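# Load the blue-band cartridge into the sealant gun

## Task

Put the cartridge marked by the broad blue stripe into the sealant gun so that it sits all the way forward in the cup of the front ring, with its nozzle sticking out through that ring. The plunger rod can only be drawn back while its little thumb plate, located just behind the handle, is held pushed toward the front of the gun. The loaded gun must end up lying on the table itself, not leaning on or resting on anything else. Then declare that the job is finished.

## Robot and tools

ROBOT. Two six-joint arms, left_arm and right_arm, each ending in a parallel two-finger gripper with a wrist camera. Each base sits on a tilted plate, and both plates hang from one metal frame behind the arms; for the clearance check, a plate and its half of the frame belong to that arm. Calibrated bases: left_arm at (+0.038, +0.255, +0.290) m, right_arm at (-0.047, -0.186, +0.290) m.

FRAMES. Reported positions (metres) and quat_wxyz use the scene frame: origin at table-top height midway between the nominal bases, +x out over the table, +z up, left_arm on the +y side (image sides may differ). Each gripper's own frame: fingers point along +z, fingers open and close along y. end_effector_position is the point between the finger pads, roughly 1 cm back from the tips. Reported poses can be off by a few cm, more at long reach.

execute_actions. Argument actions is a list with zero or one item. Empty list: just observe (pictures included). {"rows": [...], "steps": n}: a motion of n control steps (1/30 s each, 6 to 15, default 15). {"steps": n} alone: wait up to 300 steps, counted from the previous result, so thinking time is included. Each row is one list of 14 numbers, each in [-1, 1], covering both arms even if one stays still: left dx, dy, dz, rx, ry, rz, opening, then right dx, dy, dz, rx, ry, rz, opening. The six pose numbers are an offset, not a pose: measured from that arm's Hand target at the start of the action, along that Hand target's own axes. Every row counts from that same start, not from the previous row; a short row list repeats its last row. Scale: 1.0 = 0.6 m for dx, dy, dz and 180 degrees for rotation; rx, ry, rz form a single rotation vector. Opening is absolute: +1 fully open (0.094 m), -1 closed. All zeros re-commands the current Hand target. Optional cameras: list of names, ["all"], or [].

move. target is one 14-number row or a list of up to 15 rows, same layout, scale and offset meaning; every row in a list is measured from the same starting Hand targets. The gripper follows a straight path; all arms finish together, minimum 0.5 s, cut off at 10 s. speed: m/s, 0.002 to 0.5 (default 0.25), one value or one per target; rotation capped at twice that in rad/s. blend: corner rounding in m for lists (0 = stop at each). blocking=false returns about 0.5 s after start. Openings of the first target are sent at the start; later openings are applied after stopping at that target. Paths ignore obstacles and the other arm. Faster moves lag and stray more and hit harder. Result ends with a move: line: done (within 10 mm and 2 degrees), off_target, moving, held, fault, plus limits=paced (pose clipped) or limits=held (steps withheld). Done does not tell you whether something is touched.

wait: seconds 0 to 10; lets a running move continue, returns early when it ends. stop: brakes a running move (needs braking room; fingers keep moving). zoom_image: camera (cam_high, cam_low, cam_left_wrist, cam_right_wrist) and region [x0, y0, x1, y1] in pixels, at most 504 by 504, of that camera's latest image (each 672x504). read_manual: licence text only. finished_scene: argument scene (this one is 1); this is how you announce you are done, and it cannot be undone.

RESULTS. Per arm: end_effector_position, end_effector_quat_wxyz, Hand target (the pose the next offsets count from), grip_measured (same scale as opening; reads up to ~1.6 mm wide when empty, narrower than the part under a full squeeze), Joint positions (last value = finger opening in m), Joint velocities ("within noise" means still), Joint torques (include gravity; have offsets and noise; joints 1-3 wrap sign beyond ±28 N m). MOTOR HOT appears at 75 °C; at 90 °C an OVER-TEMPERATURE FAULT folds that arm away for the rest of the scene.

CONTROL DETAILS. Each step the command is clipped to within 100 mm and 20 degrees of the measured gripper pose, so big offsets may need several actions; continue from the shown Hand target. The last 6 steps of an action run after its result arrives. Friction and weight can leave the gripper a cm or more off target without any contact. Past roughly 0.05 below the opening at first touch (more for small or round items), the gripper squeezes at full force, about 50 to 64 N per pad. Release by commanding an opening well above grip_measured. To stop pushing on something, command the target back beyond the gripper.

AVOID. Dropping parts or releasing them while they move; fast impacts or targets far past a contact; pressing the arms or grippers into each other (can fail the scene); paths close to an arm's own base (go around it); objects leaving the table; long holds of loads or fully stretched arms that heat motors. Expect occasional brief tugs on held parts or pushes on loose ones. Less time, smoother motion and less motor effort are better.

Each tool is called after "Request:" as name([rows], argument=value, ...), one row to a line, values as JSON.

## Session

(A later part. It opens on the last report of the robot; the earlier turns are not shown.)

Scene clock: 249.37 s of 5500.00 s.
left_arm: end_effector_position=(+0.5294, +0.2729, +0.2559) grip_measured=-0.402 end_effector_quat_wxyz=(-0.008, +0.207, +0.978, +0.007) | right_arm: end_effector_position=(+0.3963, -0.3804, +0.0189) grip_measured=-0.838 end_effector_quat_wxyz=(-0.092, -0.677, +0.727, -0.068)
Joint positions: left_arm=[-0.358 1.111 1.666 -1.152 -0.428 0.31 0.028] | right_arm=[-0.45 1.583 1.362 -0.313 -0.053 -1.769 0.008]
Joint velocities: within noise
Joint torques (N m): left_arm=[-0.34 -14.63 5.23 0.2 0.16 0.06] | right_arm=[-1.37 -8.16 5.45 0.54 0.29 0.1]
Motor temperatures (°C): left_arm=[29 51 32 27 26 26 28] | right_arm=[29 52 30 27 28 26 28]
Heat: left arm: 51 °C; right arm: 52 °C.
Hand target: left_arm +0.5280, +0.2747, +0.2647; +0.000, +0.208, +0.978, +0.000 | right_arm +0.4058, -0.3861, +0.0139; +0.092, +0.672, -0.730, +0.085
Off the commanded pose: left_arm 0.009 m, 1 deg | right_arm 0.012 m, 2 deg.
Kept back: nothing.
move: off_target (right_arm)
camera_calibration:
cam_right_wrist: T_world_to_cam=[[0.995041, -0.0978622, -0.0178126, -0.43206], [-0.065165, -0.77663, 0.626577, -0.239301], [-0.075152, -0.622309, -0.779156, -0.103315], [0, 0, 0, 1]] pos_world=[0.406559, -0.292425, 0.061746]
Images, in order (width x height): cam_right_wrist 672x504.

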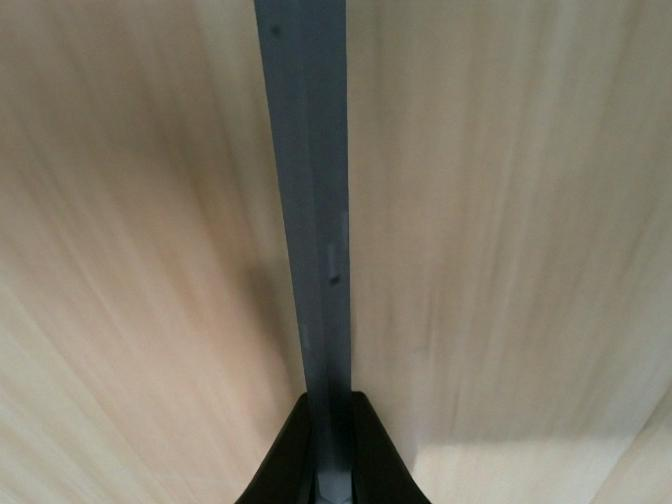

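Request:
move(target=[0.0415,-0.252,0.2578,0,0,0.383,-0.4,0,0,0,0,0,0,-1], speed=0.2)

Scene clock: 253.73 s of 5500.00 s.
left_arm: end_effector_position=(+0.4516, +0.1569, +0.1174) grip_measured=-0.402 end_effector_quat_wxyz=(+0.002, +0.713, +0.701, +0.008) | right_arm: end_effector_position=(+0.3963, -0.3804, +0.0189) grip_measured=-0.838 end_effector_quat_wxyz=(-0.092, -0.677, +0.727, -0.068)
Joint positions: left_arm=[-0.585 1.277 1.079 -0.444 -0.607 1.347 0.028] | right_arm=[-0.45 1.583 1.362 -0.313 -0.053 -1.769 0.008]
Joint velocities: within noise
Joint torques (N m): left_arm=[-3.96 -7.21 2.44 0.47 -0.07 0.06] | right_arm=[-1.37 -8.14 5.44 0.54 0.29 0.09]
Motor temperatures (°C): left_arm=[29 50 32 27 26 26 28] | right_arm=[29 52 30 27 28 26 28]
Heat: left arm: 50 °C; right arm: 52 °C.
Hand target: left_arm +0.4438, +0.1467, +0.1100; +0.000, +0.725, +0.689, +0.000 | right_arm +0.4058, -0.3861, +0.0139; +0.092, +0.672, -0.730, +0.085
Off the commanded pose: left_arm 0.015 m, 2 deg | right_arm 0.012 m, 2 deg.
Kept back: nothing.
move: off_target (left_arm, right_arm)
camera_calibration:
cam_left_wrist: T_world_to_cam=[[-0.999421, 0.0335502, -0.00570431, 0.447664], [0.0277926, 0.901381, 0.432134, -0.16635], [0.01964, 0.431726, -0.901791, 0.116233], [0, 0, 0, 1]] pos_world=[0.449745, 0.0847451, 0.179257]
cam_right_wrist: T_world_to_cam=[[0.995041, -0.0978622, -0.0178126, -0.43206], [-0.065165, -0.77663, 0.626577, -0.239301], [-0.075152, -0.622309, -0.779156, -0.103315], [0, 0, 0, 1]] pos_world=[0.406559, -0.292425, 0.061746]

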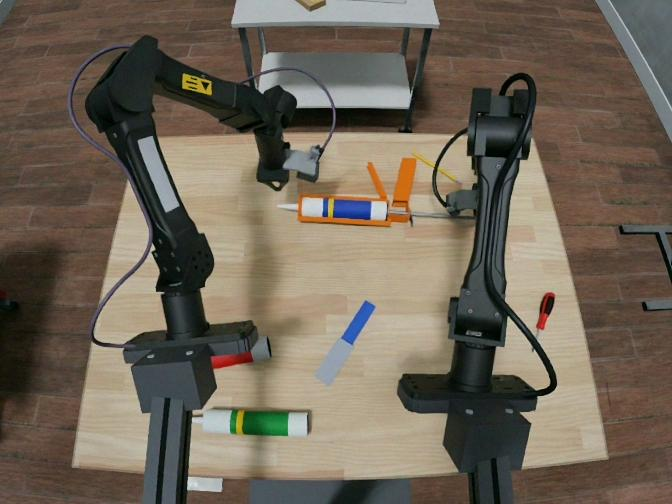

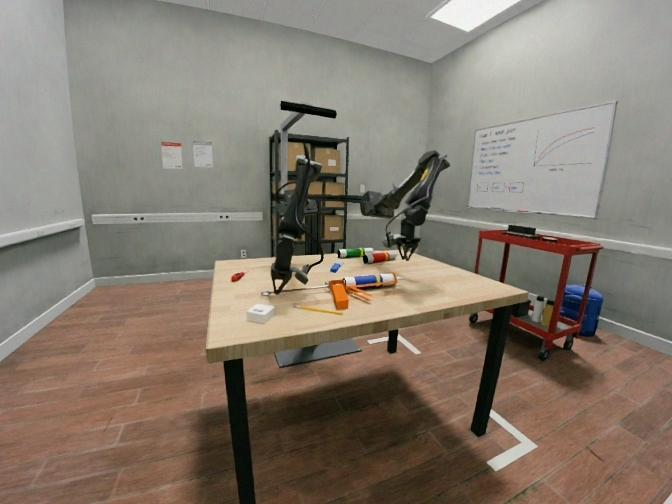

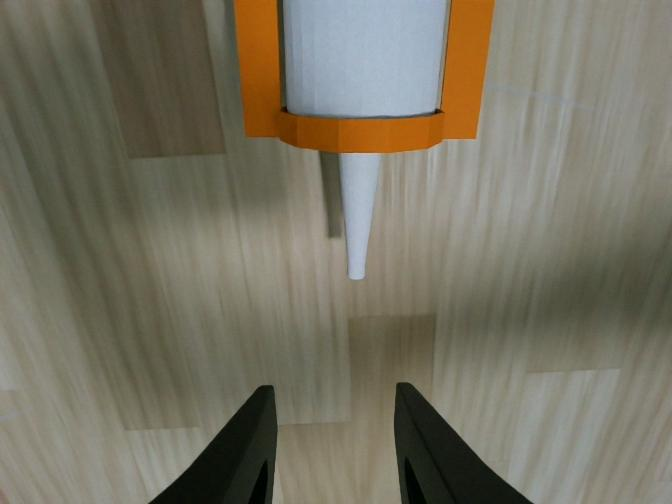

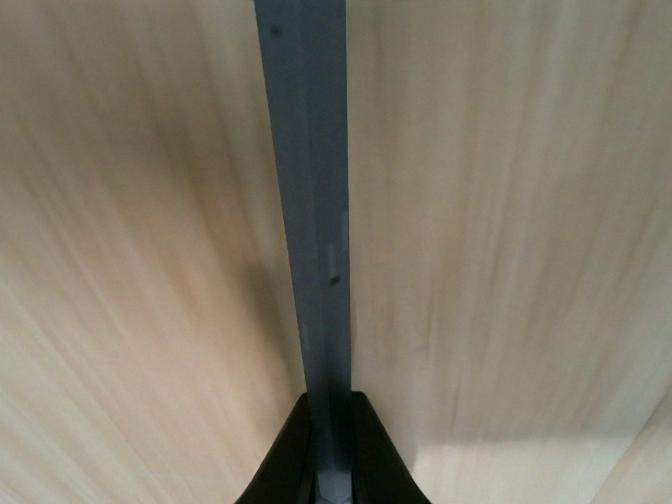

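Request:
zoom_image(camera="cam_left_wrist", region=[230, 70, 500, 290])

Request:
zoom_image(camera="cam_high", region=[265, 180, 345, 240])

Scaled by 1.867 from the camera's 672x504 image, which has a finer 960x720 frame.

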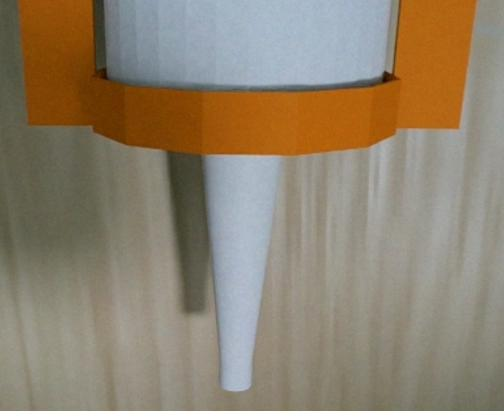

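Scaled by 6.300 from the camera's 672x504 image, which has a finer 960x720 frame.

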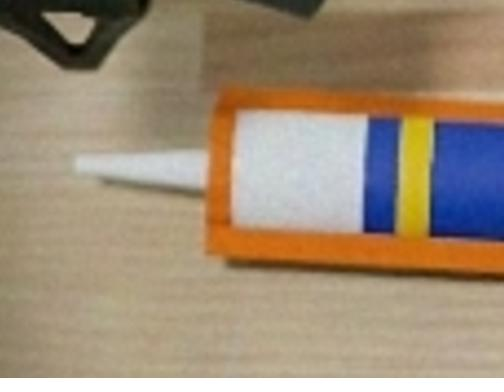

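Request:
move(target=[-0.0172,-0.0102,0.0917,0,0,0,-0.4,0,0,0,0,0,0,-1], speed=0.1, cameras=["cam_left_wrist"])

Scene clock: 255.90 s of 5500.00 s.
left_arm: end_effector_position=(+0.4454, +0.1440, +0.0652) grip_measured=-0.402 end_effector_quat_wxyz=(+0.000, +0.718, +0.696, +0.014) | right_arm: end_effector_position=(+0.3963, -0.3804, +0.0189) grip_measured=-0.838 end_effector_quat_wxyz=(-0.092, -0.677, +0.727, -0.068)
Joint positions: left_arm=[-0.53 1.435 1.058 -0.238 -0.575 1.403 0.028] | right_arm=[-0.45 1.583 1.362 -0.313 -0.053 -1.769 0.008]
Joint velocities: within noise
Joint torques (N m): left_arm=[-2.88 -7.64 2.22 0.49 0.26 0.04] | right_arm=[-1.39 -8.16 5.45 0.54 0.29 0.09]
Motor temperatures (°C): left_arm=[29 48 32 27 26 26 28] | right_arm=[29 52 30 27 28 26 28]
Heat: left arm: 48 °C; right arm: 52 °C.
Hand target: left_arm +0.4371, +0.1367, +0.0550; +0.000, +0.725, +0.689, +0.000 | right_arm +0.4058, -0.3861, +0.0139; +0.092, +0.672, -0.730, +0.085
Off the commanded pose: left_arm 0.015 m, 2 deg | right_arm 0.012 m, 2 deg.
Kept back: nothing.
move: off_target (left_arm, right_arm)
camera_calibration:
cam_left_wrist: T_world_to_cam=[[-0.998804, 0.0475155, -0.0115291, 0.439636], [0.0375252, 0.896108, 0.442246, -0.1362], [0.0313449, 0.441285, -0.89682, 0.0679327], [0, 0, 0, 1]] pos_world=[0.442091, 0.0711831, 0.126226]
Images, in order (width x height): cam_left_wrist 672x504.

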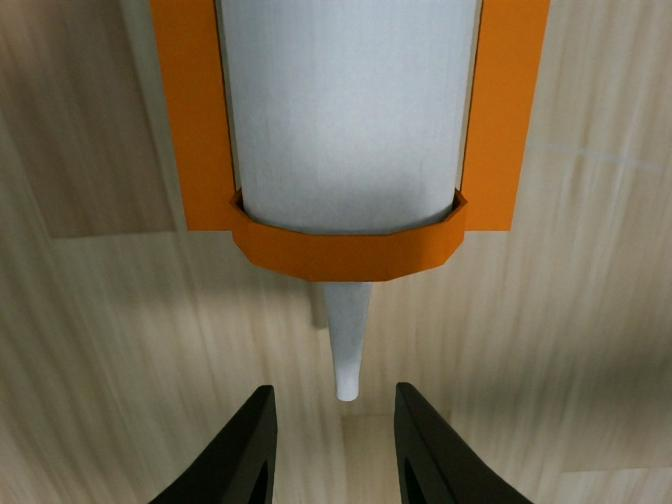

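Request:
move(target=[0.003,0,0.055,0,0,0,-0.4,0,0,0,0,0,0,-1], speed=0.08, cameras=["cam_left_wrist"])

Scene clock: 257.23 s of 5500.00 s.
left_arm: end_effector_position=(+0.4404, +0.1460, +0.0313) grip_measured=-0.402 end_effector_quat_wxyz=(-0.004, +0.720, +0.694, +0.012) | right_arm: end_effector_position=(+0.3963, -0.3804, +0.0189) grip_measured=-0.838 end_effector_quat_wxyz=(-0.092, -0.677, +0.727, -0.068)
Joint positions: left_arm=[-0.471 1.531 1.064 -0.138 -0.527 1.441 0.028] | right_arm=[-0.45 1.583 1.362 -0.313 -0.053 -1.769 0.008]
Joint velocities: within noise
Joint torques (N m): left_arm=[-3.03 -7.88 3.14 0.47 0.22 0.07] | right_arm=[-1.37 -8.14 5.45 0.53 0.29 0.1]
Motor temperatures (°C): left_arm=[29 48 32 27 26 26 28] | right_arm=[29 52 30 27 28 26 28]
Heat: left arm: 48 °C; right arm: 52 °C.
Hand target: left_arm +0.4372, +0.1386, +0.0219; +0.000, +0.725, +0.689, +0.000 | right_arm +0.4058, -0.3861, +0.0139; +0.092, +0.672, -0.730, +0.085
Off the commanded pose: left_arm 0.012 m, 2 deg | right_arm 0.012 m, 2 deg.
Kept back: nothing.
move: off_target (left_arm, right_arm)
camera_calibration:
cam_left_wrist: T_world_to_cam=[[-0.99865, 0.0519095, -0.00182686, 0.43319], [0.0456936, 0.894704, 0.444315, -0.126295], [0.0246987, 0.443632, -0.895869, 0.039322], [0, 0, 0, 1]] pos_world=[0.437405, 0.0730657, 0.0921336]
Images, in order (width x height): cam_left_wrist 672x504.

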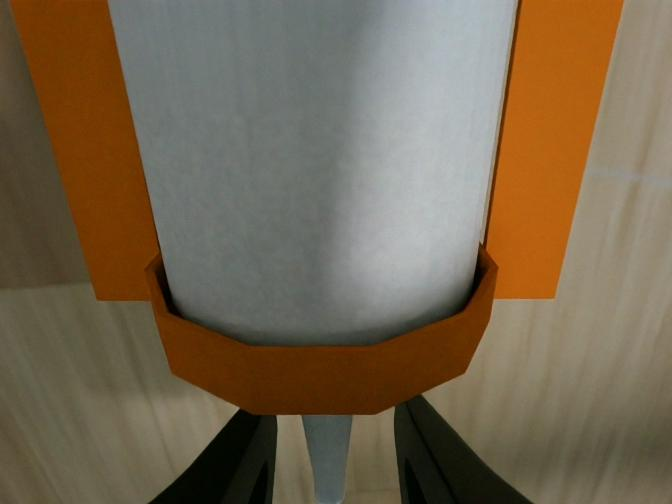

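Request:
move(target=[0,0,0,0,0,0,-1,0,0,0,0,0,0,-1], speed=0.05, cameras=["cam_left_wrist"])

Scene clock: 259.10 s of 5500.00 s.
left_arm: end_effector_position=(+0.4414, +0.1459, +0.0313) grip_measured=-0.814 end_effector_quat_wxyz=(-0.003, +0.720, +0.694, +0.013) | right_arm: end_effector_position=(+0.3969, -0.3806, +0.0190) grip_measured=-0.838 end_effector_quat_wxyz=(-0.092, -0.677, +0.727, -0.069)
Joint positions: left_arm=[-0.471 1.531 1.065 -0.135 -0.527 1.443 0.009] | right_arm=[-0.449 1.583 1.362 -0.311 -0.051 -1.769 0.008]
Joint velocities: within noise
Joint torques (N m): left_arm=[-3.03 -7.9 3.08 0.45 0.22 0.06] | right_arm=[-1.42 -8.14 5.45 0.53 0.29 0.09]
Motor temperatures (°C): left_arm=[29 47 32 27 26 26 28] | right_arm=[28 52 30 27 28 26 28]
Heat: left arm: 47 °C; right arm: 52 °C.
Hand target: left_arm +0.4373, +0.1386, +0.0219; +0.000, +0.725, +0.689, +0.000 | right_arm +0.4059, -0.3861, +0.0139; +0.092, +0.672, -0.730, +0.085
Off the commanded pose: left_arm 0.013 m, 2 deg | right_arm 0.012 m, 2 deg.
Kept back: nothing.
move: off_target (left_arm, right_arm)
camera_calibration:
cam_left_wrist: T_world_to_cam=[[-0.998655, 0.0515915, -0.00512401, 0.434377], [0.0439566, 0.894963, 0.44397, -0.125511], [0.0274909, 0.443148, -0.896027, 0.0382641], [0, 0, 0, 1]] pos_world=[0.438258, 0.0729605, 0.0922343]
Images, in order (width x height): cam_left_wrist 672x504.

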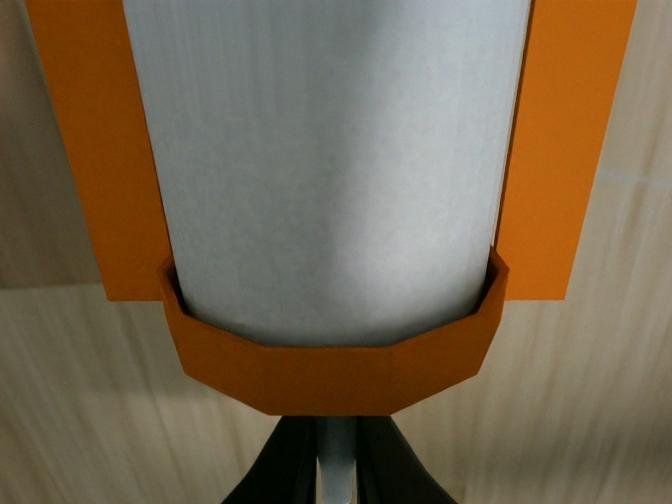

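Request:
move([
  [0,0,-0.012,0,0,0,-1,0,0,0,0,0,0,-1],
  [0.05,0,-0.012,0,0,0,-1,0.032,0,0.008,0,0,0,-1],
], speed=0.04)

Scene clock: 260.53 s of 5500.00 s.
left_arm: end_effector_position=(+0.4399, +0.1493, +0.0305) grip_measured=-0.815 end_effector_quat_wxyz=(+0.019, +0.723, +0.690, -0.018) | right_arm: end_effector_position=(+0.3990, -0.3812, +0.0189) grip_measured=-0.838 end_effector_quat_wxyz=(-0.082, -0.683, +0.723, -0.061)
Joint positions: left_arm=[-0.423 1.503 1.047 -0.135 -0.412 1.481 0.009] | right_arm=[-0.463 1.589 1.378 -0.322 -0.088 -1.789 0.008]
Joint velocities: within noise
Joint torques (N m): left_arm=[-0.73 -12.37 1.17 0.31 -0.24 0.14] | right_arm=[-4.92 -7.13 6.19 0.61 0.19 0.02]
Motor temperatures (°C): left_arm=[29 47 31 27 26 26 28] | right_arm=[28 52 30 27 28 26 28]
Heat: left arm: 47 °C; right arm: 52 °C.
Hand target: left_arm +0.4389, +0.1686, +0.0292; +0.000, +0.725, +0.689, +0.000 | right_arm +0.4042, -0.4058, +0.0141; +0.092, +0.672, -0.730, +0.085
Off the commanded pose: left_arm 0.019 m, 3 deg | right_arm 0.026 m, 3 deg.
Kept back: nothing.
move: off_target (left_arm, right_arm)
camera_calibration:
cam_left_wrist: T_world_to_cam=[[-0.998069, 0.0618978, 0.00519574, 0.430512], [0.0593003, 0.9246, 0.376296, -0.137217], [0.0184879, 0.375877, -0.926485, 0.0510309], [0, 0, 0, 1]] pos_world=[0.436874, 0.0810418, 0.0966766]
cam_right_wrist: T_world_to_cam=[[0.99633, -0.0840189, -0.0163324, -0.430025], [-0.0568349, -0.792107, 0.60773, -0.248631], [-0.0639978, -0.604572, -0.793976, -0.101074], [0, 0, 0, 1]] pos_world=[0.407847, -0.294179, 0.0638271]

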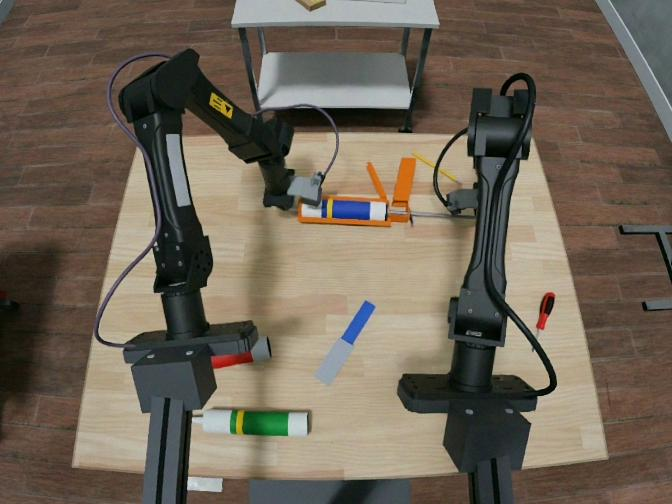

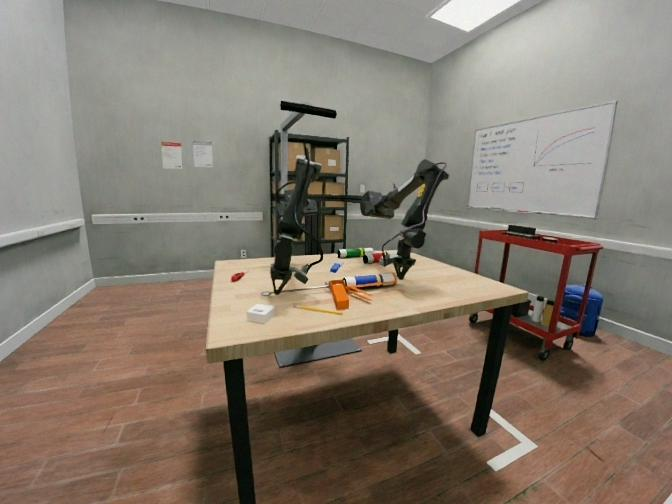

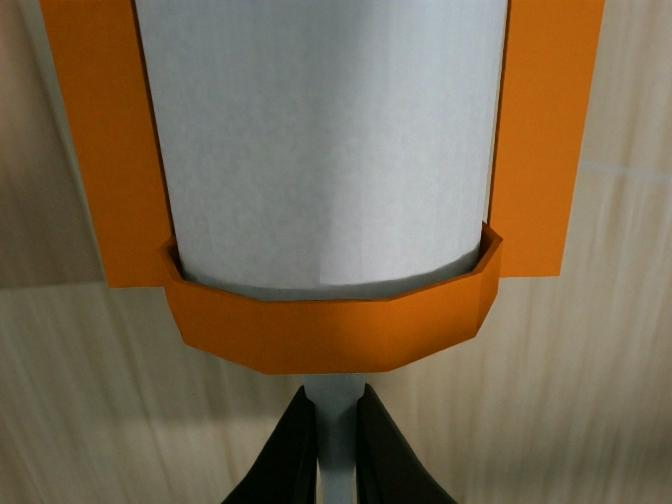

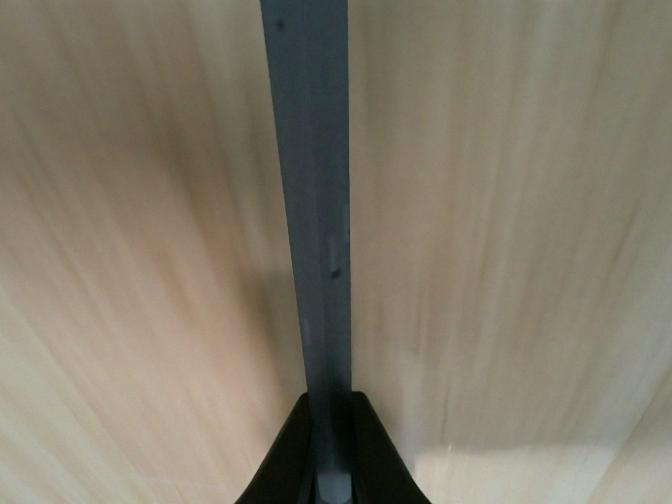

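Request:
move([
  [0,0,-0.02,0,0,0,-1,0,0,0,0,0,0,-1],
  [0.02,0,-0.02,0,0,0,-1,0.015,0,0.004,0,0,0,-1],
], speed=0.04)

Scene clock: 261.63 s of 5500.00 s.
left_arm: end_effector_position=(+0.4383, +0.1495, +0.0349) grip_measured=-0.816 end_effector_quat_wxyz=(+0.033, +0.722, +0.690, -0.031) | right_arm: end_effector_position=(+0.4002, -0.3818, +0.0151) grip_measured=-0.839 end_effector_quat_wxyz=(-0.070, -0.685, +0.723, -0.052)
Joint positions: left_arm=[-0.408 1.475 1.025 -0.132 -0.363 1.49 0.009] | right_arm=[-0.476 1.607 1.393 -0.322 -0.129 -1.8 0.008]
Joint velocities: within noise
Joint torques (N m): left_arm=[-0.28 -15.08 1.33 0 -0.62 0.17] | right_arm=[-5.98 -7.58 6.05 0.57 0.36 0.02]
Motor temperatures (°C): left_arm=[29 47 31 27 26 26 28] | right_arm=[28 52 30 27 28 26 28]
Heat: left arm: 47 °C; right arm: 52 °C.
Hand target: left_arm +0.4394, +0.1805, +0.0412; +0.000, +0.725, +0.689, +0.000 | right_arm +0.4034, -0.4151, +0.0140; +0.092, +0.672, -0.730, +0.085
Off the commanded pose: left_arm 0.032 m, 5 deg | right_arm 0.033 m, 5 deg.
Kept back: nothing.
move: off_target (left_arm, right_arm)
camera_calibration:
cam_left_wrist: T_world_to_cam=[[-0.998165, 0.0604994, 0.00237503, 0.429241], [0.0576784, 0.93823, 0.34117, -0.139082], [0.0184123, 0.340681, -0.939998, 0.0607308], [0, 0, 0, 1]] pos_world=[0.435358, 0.0838326, 0.103518]
cam_right_wrist: T_world_to_cam=[[0.996759, -0.0794414, -0.0126895, -0.429866], [-0.0571272, -0.810007, 0.583632, -0.253036], [-0.0566431, -0.581015, -0.811919, -0.0980012], [0, 0, 0, 1]] pos_world=[0.408466, -0.29605, 0.0626561]

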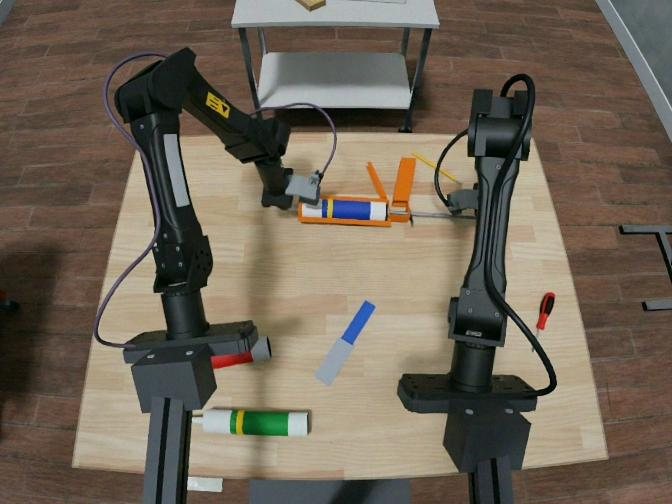

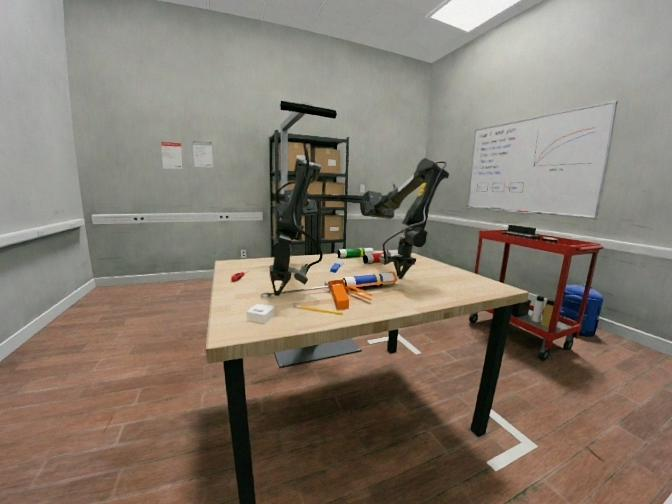

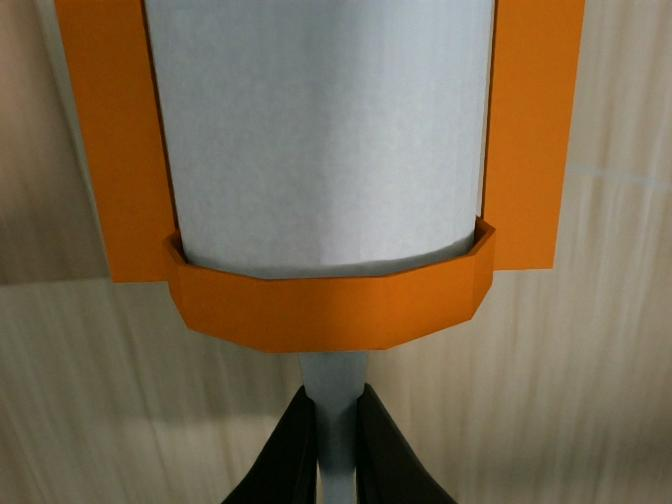

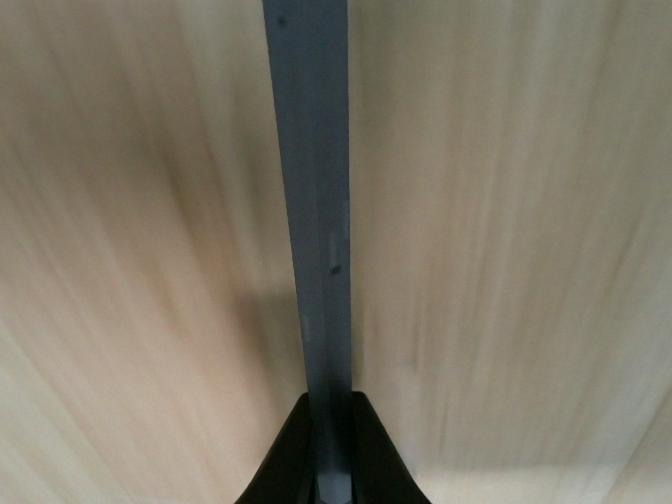

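Request:
move(target=[-0.05,0,0.013,0,0,0,-1,-0.045,0,-0.011,0,0,0,-1], speed=0.05, cameras=["cam_left_wrist","cam_high"])

Scene clock: 262.77 s of 5500.00 s.
left_arm: end_effector_position=(+0.4415, +0.1500, +0.0389) grip_measured=-0.816 end_effector_quat_wxyz=(+0.021, +0.720, +0.694, -0.009) | right_arm: end_effector_position=(+0.4008, -0.3795, +0.0139) grip_measured=-0.839 end_effector_quat_wxyz=(-0.084, -0.686, +0.720, -0.060)
Joint positions: left_arm=[-0.439 1.475 1.03 -0.135 -0.438 1.469 0.009] | right_arm=[-0.451 1.607 1.393 -0.322 -0.077 -1.792 0.008]
Joint velocities: within noise
Joint torques (N m): left_arm=[-4 -8.16 3.85 0.23 -0.43 -0.07] | right_arm=[-1.59 -9.74 3.34 0.64 0.49 0.29]
Motor temperatures (°C): left_arm=[29 46 31 27 26 26 28] | right_arm=[28 51 30 27 28 26 28]
Heat: left arm: 46 °C; right arm: 51 °C.
Hand target: left_arm +0.4379, +0.1506, +0.0334; +0.000, +0.725, +0.689, +0.000 | right_arm +0.4058, -0.3874, +0.0137; +0.092, +0.672, -0.730, +0.085
Off the commanded pose: left_arm 0.007 m, 3 deg | right_arm 0.009 m, 4 deg.
Kept back: nothing.
move: off_target (left_arm, right_arm)
camera_calibration:
cam_left_wrist: T_world_to_cam=[[-0.998587, 0.0522195, -0.0098333, 0.434269], [0.0443663, 0.921202, 0.386547, -0.134404], [0.0292437, 0.385565, -0.922217, 0.052111], [0, 0, 0, 1]] pos_world=[0.438095, 0.0810438, 0.104281]
Images, in order (width x height): cam_high 672x504, cam_left_wrist 672x504.

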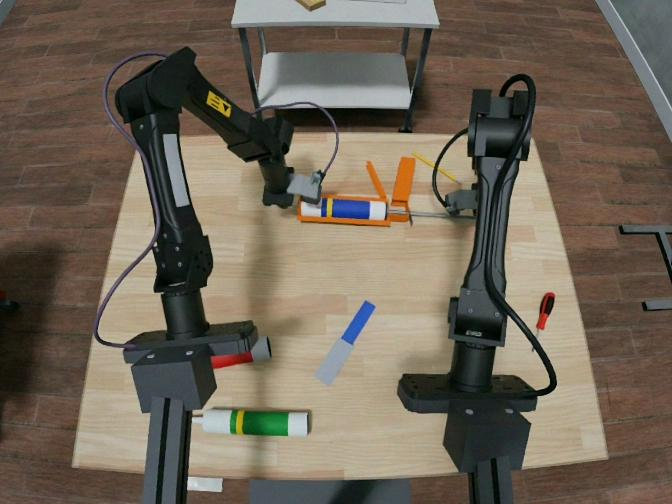

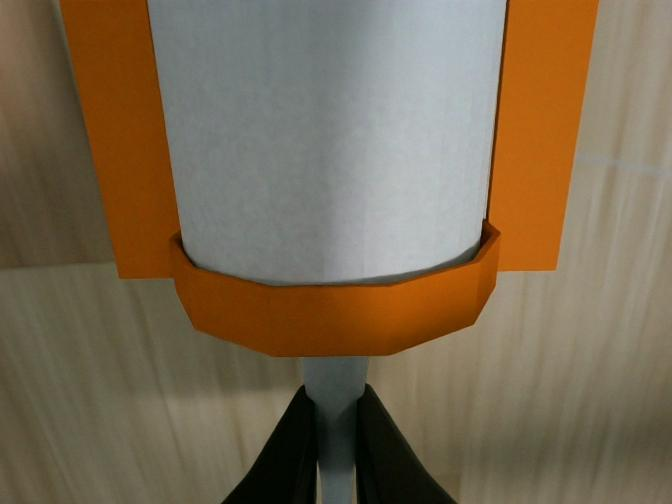

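Request:
move(target=[0,0,0.01,0,0,0,-1,0.002,0,-0.008,0,0,0,-1], speed=0.05, cameras=[])

Request:
move(target=[0,0,0,0,0,0,-0.5,0,0,0,0,0,0,-1], speed=0.05, cameras=["cam_left_wrist"])

Scene clock: 263.87 s of 5500.00 s.
left_arm: end_effector_position=(+0.4411, +0.1501, +0.0363) grip_measured=-0.816 end_effector_quat_wxyz=(+0.017, +0.720, +0.694, -0.007) | right_arm: end_effector_position=(+0.4008, -0.3795, +0.0139) grip_measured=-0.839 end_effector_quat_wxyz=(-0.084, -0.685, +0.721, -0.060)
Joint positions: left_arm=[-0.439 1.486 1.037 -0.135 -0.446 1.466 0.009] | right_arm=[-0.451 1.607 1.393 -0.322 -0.077 -1.791 0.008]
Joint velocities: within noise
Joint torques (N m): left_arm=[-3.26 -7.51 3.71 0.36 -0.3 -0.02] | right_arm=[-1.92 -10.78 2.96 0.53 0.45 0.27]
Motor temperatures (°C): left_arm=[29 46 31 27 26 26 28] | right_arm=[28 51 30 27 28 26 28]
Heat: left arm: 46 °C; right arm: 51 °C.
Hand target: left_arm +0.4380, +0.1506, +0.0274; +0.000, +0.725, +0.689, +0.000 | right_arm +0.4057, -0.3875, +0.0186; +0.092, +0.672, -0.730, +0.085
Off the commanded pose: left_arm 0.010 m, 2 deg | right_arm 0.010 m, 4 deg.
Kept back: nothing.
move: off_target (right_arm)
No camera images: "cameras" was empty.

Scene clock: 264.57 s of 5500.00 s.
left_arm: end_effector_position=(+0.4439, +0.1559, +0.0366) grip_measured=-0.502 end_effector_quat_wxyz=(+0.008, +0.721, +0.693, +0.007) | right_arm: end_effector_position=(+0.4008, -0.3795, +0.0139) grip_measured=-0.839 end_effector_quat_wxyz=(-0.084, -0.685, +0.721, -0.060)
Joint positions: left_arm=[-0.439 1.486 1.041 -0.135 -0.48 1.472 0.023] | right_arm=[-0.451 1.607 1.393 -0.322 -0.077 -1.791 0.008]
Joint velocities: within noise
Joint torques (N m): left_arm=[-3.28 -7.57 3.37 0.36 -0.07 -0.02] | right_arm=[-1.92 -10.8 2.95 0.53 0.45 0.27]
Motor temperatures (°C): left_arm=[29 46 31 27 26 26 28] | right_arm=[28 51 30 27 28 26 28]
Heat: left arm: 46 °C; right arm: 51 °C.
Hand target: left_arm +0.4379, +0.1505, +0.0274; +0.000, +0.725, +0.689, +0.000 | right_arm +0.4057, -0.3875, +0.0186; +0.092, +0.672, -0.730, +0.085
Off the commanded pose: left_arm 0.012 m, 1 deg | right_arm 0.011 m, 4 deg.
Kept back: nothing.
move: off_target (left_arm, right_arm)
camera_calibration:
cam_left_wrist: T_world_to_cam=[[-0.998393, 0.0552225, -0.0127409, 0.435905], [0.044608, 0.904395, 0.424358, -0.138015], [0.0349569, 0.423107, -0.905405, 0.0386331], [0, 0, 0, 1]] pos_world=[0.44001, 0.0844024, 0.0991002]
Images, in order (width x height): cam_left_wrist 672x504.

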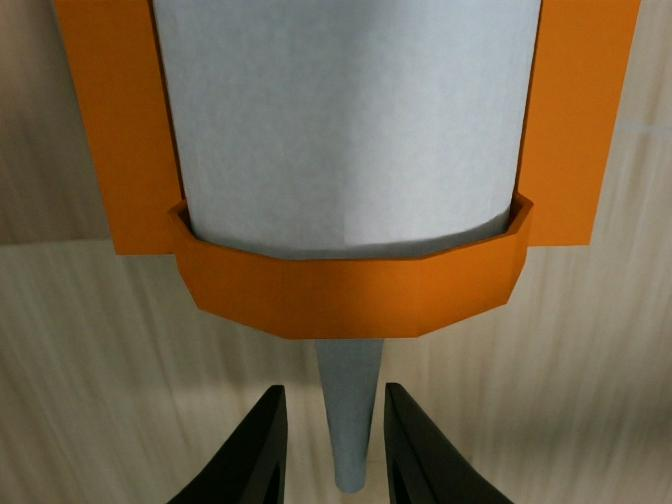

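Request:
move([
  [0,0,-0.1,0,0,0,-0.5,0,0,0,0,0,0,-1],
  [0.1,0,-0.27,0,0,0,-0.5,0,0,0,0,0,0,-1],
], speed=[0.08,0.2], blend=0.02, cameras=["cam_left_wrist","cam_high"])

Request:
zoom_image(camera="cam_high", region=[265, 180, 345, 240])

Request:
zoom_image(camera="cam_high", region=[360, 180, 440, 240])

Scene clock: 267.00 s of 5500.00 s.
left_arm: end_effector_position=(+0.4371, +0.2112, +0.1816) grip_measured=-0.502 end_effector_quat_wxyz=(-0.009, +0.729, +0.684, +0.001) | right_arm: end_effector_position=(+0.4008, -0.3795, +0.0139) grip_measured=-0.839 end_effector_quat_wxyz=(-0.084, -0.685, +0.721, -0.060)
Joint positions: left_arm=[-0.558 1 1.056 -0.718 -0.586 1.395 0.023] | right_arm=[-0.451 1.607 1.393 -0.322 -0.077 -1.791 0.008]
Joint velocities: within noise
Joint torques (N m): left_arm=[-2.35 -10.11 5.39 0.13 -0.08 -0.07] | right_arm=[-1.92 -10.8 2.96 0.53 0.45 0.27]
Motor temperatures (°C): left_arm=[29 45 31 27 26 26 28] | right_arm=[28 51 30 27 28 26 28]
Heat: left arm: 45 °C; right arm: 51 °C.
Hand target: left_arm +0.4410, +0.2105, +0.1894; +0.000, +0.725, +0.689, +0.000 | right_arm +0.4057, -0.3875, +0.0186; +0.092, +0.672, -0.730, +0.085
Off the commanded pose: left_arm 0.009 m, 1 deg | right_arm 0.011 m, 4 deg.
Kept back: nothing.
move: off_target (right_arm)
camera_calibration:
cam_left_wrist: T_world_to_cam=[[-0.996634, 0.0792227, 0.0211041, 0.415932], [0.0804784, 0.896216, 0.436256, -0.265296], [0.0156476, 0.436486, -0.899575, 0.151289], [0, 0, 0, 1]] pos_world=[0.433515, 0.138775, 0.243055]
Images, in order (width x height): cam_high 672x504, cam_left_wrist 672x504.

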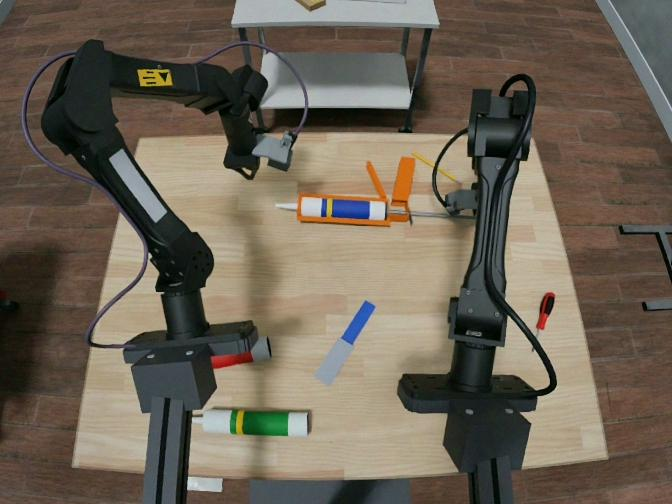

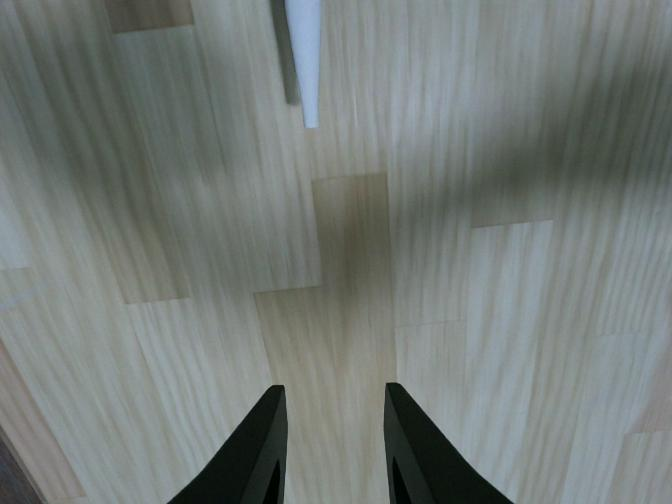

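Scaled by 6.300 from the camera's 672x504 image, which has a finer 960x720 frame.

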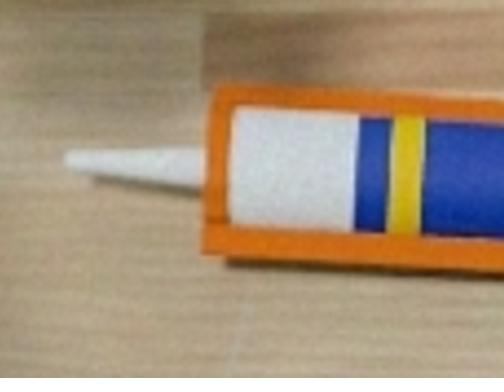

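Scaled by 6.300 from the camera's 672x504 image, which has a finer 960x720 frame.

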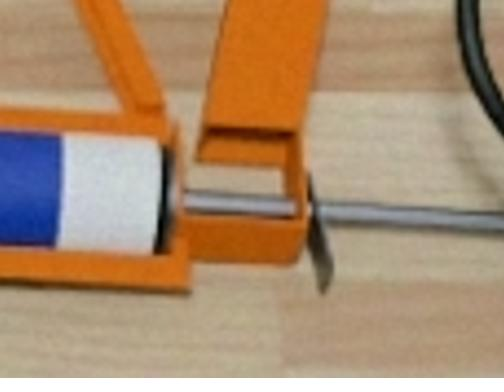

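Request:
move(target=[0,0,0,0,0,0,-0.5,0,0,0,0,0,0,-0.4], speed=0.05, cameras=[])

Request:
move([
  [0,0,0,0,0,0,-0.5,0.0166,0,-0.0646,0,0,0,-0.4],
  [0.15,0,-0.1,0,0,0,-0.5,0.20,0,-0.24,0,0,0,-0.4],
], speed=[0.06,0.2])

Request:
zoom_image(camera="cam_high", region=[270, 140, 520, 240])

Request:
zoom_image(camera="cam_low", region=[250, 250, 410, 330])

Scene clock: 269.10 s of 5500.00 s.
left_arm: end_effector_position=(+0.4364, +0.2112, +0.1816) grip_measured=-0.502 end_effector_quat_wxyz=(-0.010, +0.730, +0.683, +0.000) | right_arm: end_effector_position=(+0.4003, -0.3827, +0.0146) grip_measured=-0.402 end_effector_quat_wxyz=(-0.091, -0.679, +0.726, -0.066)
Joint positions: left_arm=[-0.558 1 1.056 -0.721 -0.586 1.395 0.023] | right_arm=[-0.451 1.607 1.393 -0.321 -0.059 -1.774 0.028]
Joint velocities: within noise
Joint torques (N m): left_arm=[-2.32 -10.1 5.39 0.14 -0.07 -0.07] | right_arm=[-1.89 -10.77 2.96 0.52 0.28 0.09]
Motor temperatures (°C): left_arm=[29 45 31 27 26 26 28] | right_arm=[28 51 30 27 28 26 28]
Heat: left arm: 45 °C; right arm: 51 °C.
Hand target: left_arm +0.4410, +0.2104, +0.1894; +0.000, +0.725, +0.689, +0.000 | right_arm +0.4057, -0.3875, +0.0186; +0.092, +0.672, -0.730, +0.085
Off the commanded pose: left_arm 0.009 m, 1 deg | right_arm 0.008 m, 2 deg.
Kept back: nothing.
move: done
No camera images: "cameras" was empty.

Scene clock: 271.30 s of 5500.00 s.
left_arm: end_effector_position=(+0.4408, +0.3017, +0.2376) grip_measured=-0.502 end_effector_quat_wxyz=(-0.018, +0.723, +0.690, -0.001) | right_arm: end_effector_position=(+0.3871, -0.4677, +0.1682) grip_measured=-0.402 end_effector_quat_wxyz=(-0.095, -0.664, +0.739, -0.069)
Joint positions: left_arm=[-0.109 0.799 1.18 -0.948 -0.225 1.651 0.023] | right_arm=[-0.921 1.409 1.527 -0.721 -0.445 -1.995 0.028]
Joint velocities: within noise
Joint torques (N m): left_arm=[0.39 -12 7.27 0.14 0.21 0.04] | right_arm=[-4.82 -10.41 6.64 0.02 -0.06 -0.15]
Motor temperatures (°C): left_arm=[29 45 32 27 26 26 28] | right_arm=[28 52 30 27 28 26 28]
Heat: left arm: 45 °C; right arm: 52 °C.
Hand target: left_arm +0.4456, +0.3003, +0.2494; +0.000, +0.725, +0.689, +0.000 | right_arm +0.3991, -0.4675, +0.1880; -0.092, -0.672, +0.730, -0.085
Off the commanded pose: left_arm 0.013 m, 2 deg | right_arm 0.023 m, 2 deg.
Kept back: nothing.
move: off_target (left_arm, right_arm)
camera_calibration:
cam_left_wrist: T_world_to_cam=[[-0.99741, 0.0618757, 0.0366791, 0.413128], [0.0717376, 0.892991, 0.444321, -0.36823], [-0.00526147, 0.445801, -0.895117, 0.167444], [0, 0, 0, 1]] pos_world=[0.439355, 0.228617, 0.298341]
cam_right_wrist: T_world_to_cam=[[0.990938, -0.133476, -0.0150294, -0.444307], [-0.0940812, -0.769582, 0.631579, -0.387564], [-0.0958673, -0.624442, -0.775166, -0.035745], [0, 0, 0, 1]] pos_world=[0.400391, -0.379887, 0.210391]

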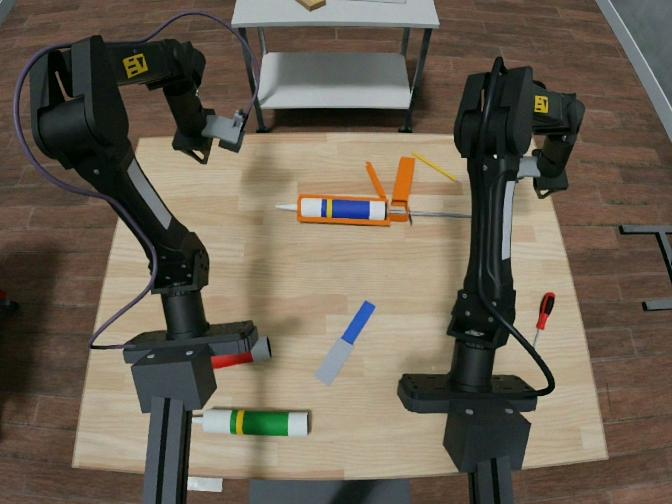

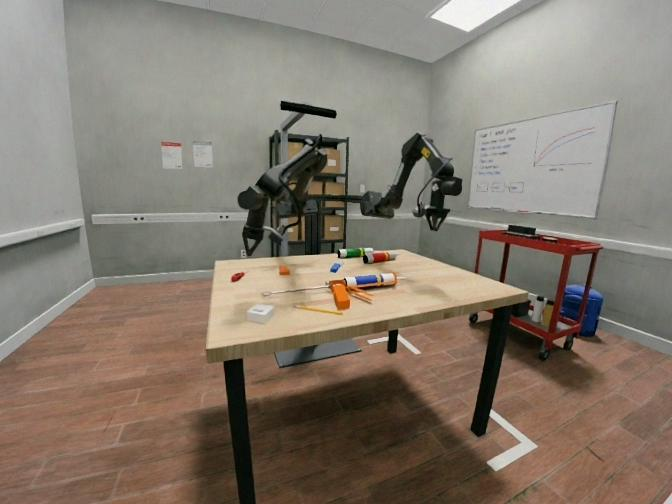

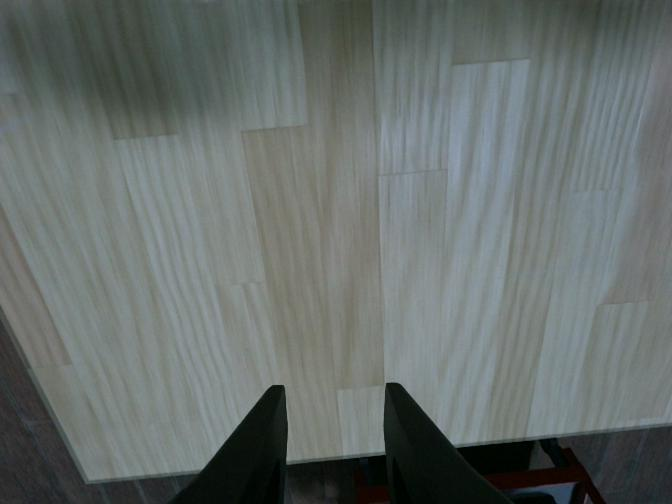

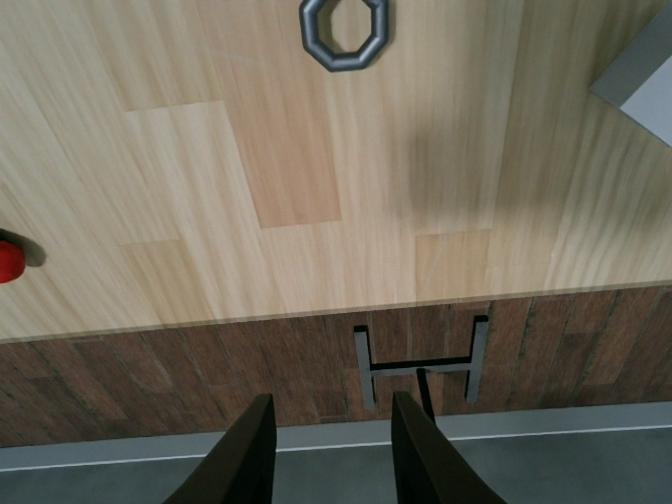

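Scaled by 2.016 from the camera's 672x504 image, which has a finer 960x720 frame.

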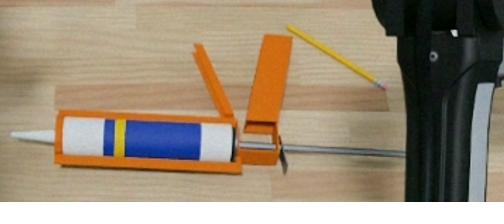

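Scaled by 3.150 from the camera's 672x504 image, which has a finer 960x720 frame.

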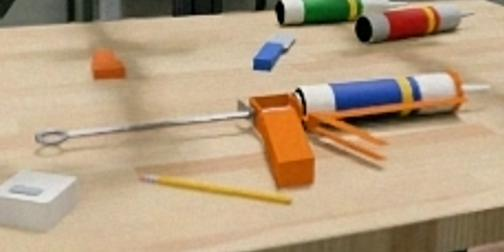

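Request:
finished_scene(scene=2)

The scene is finished: the task was done.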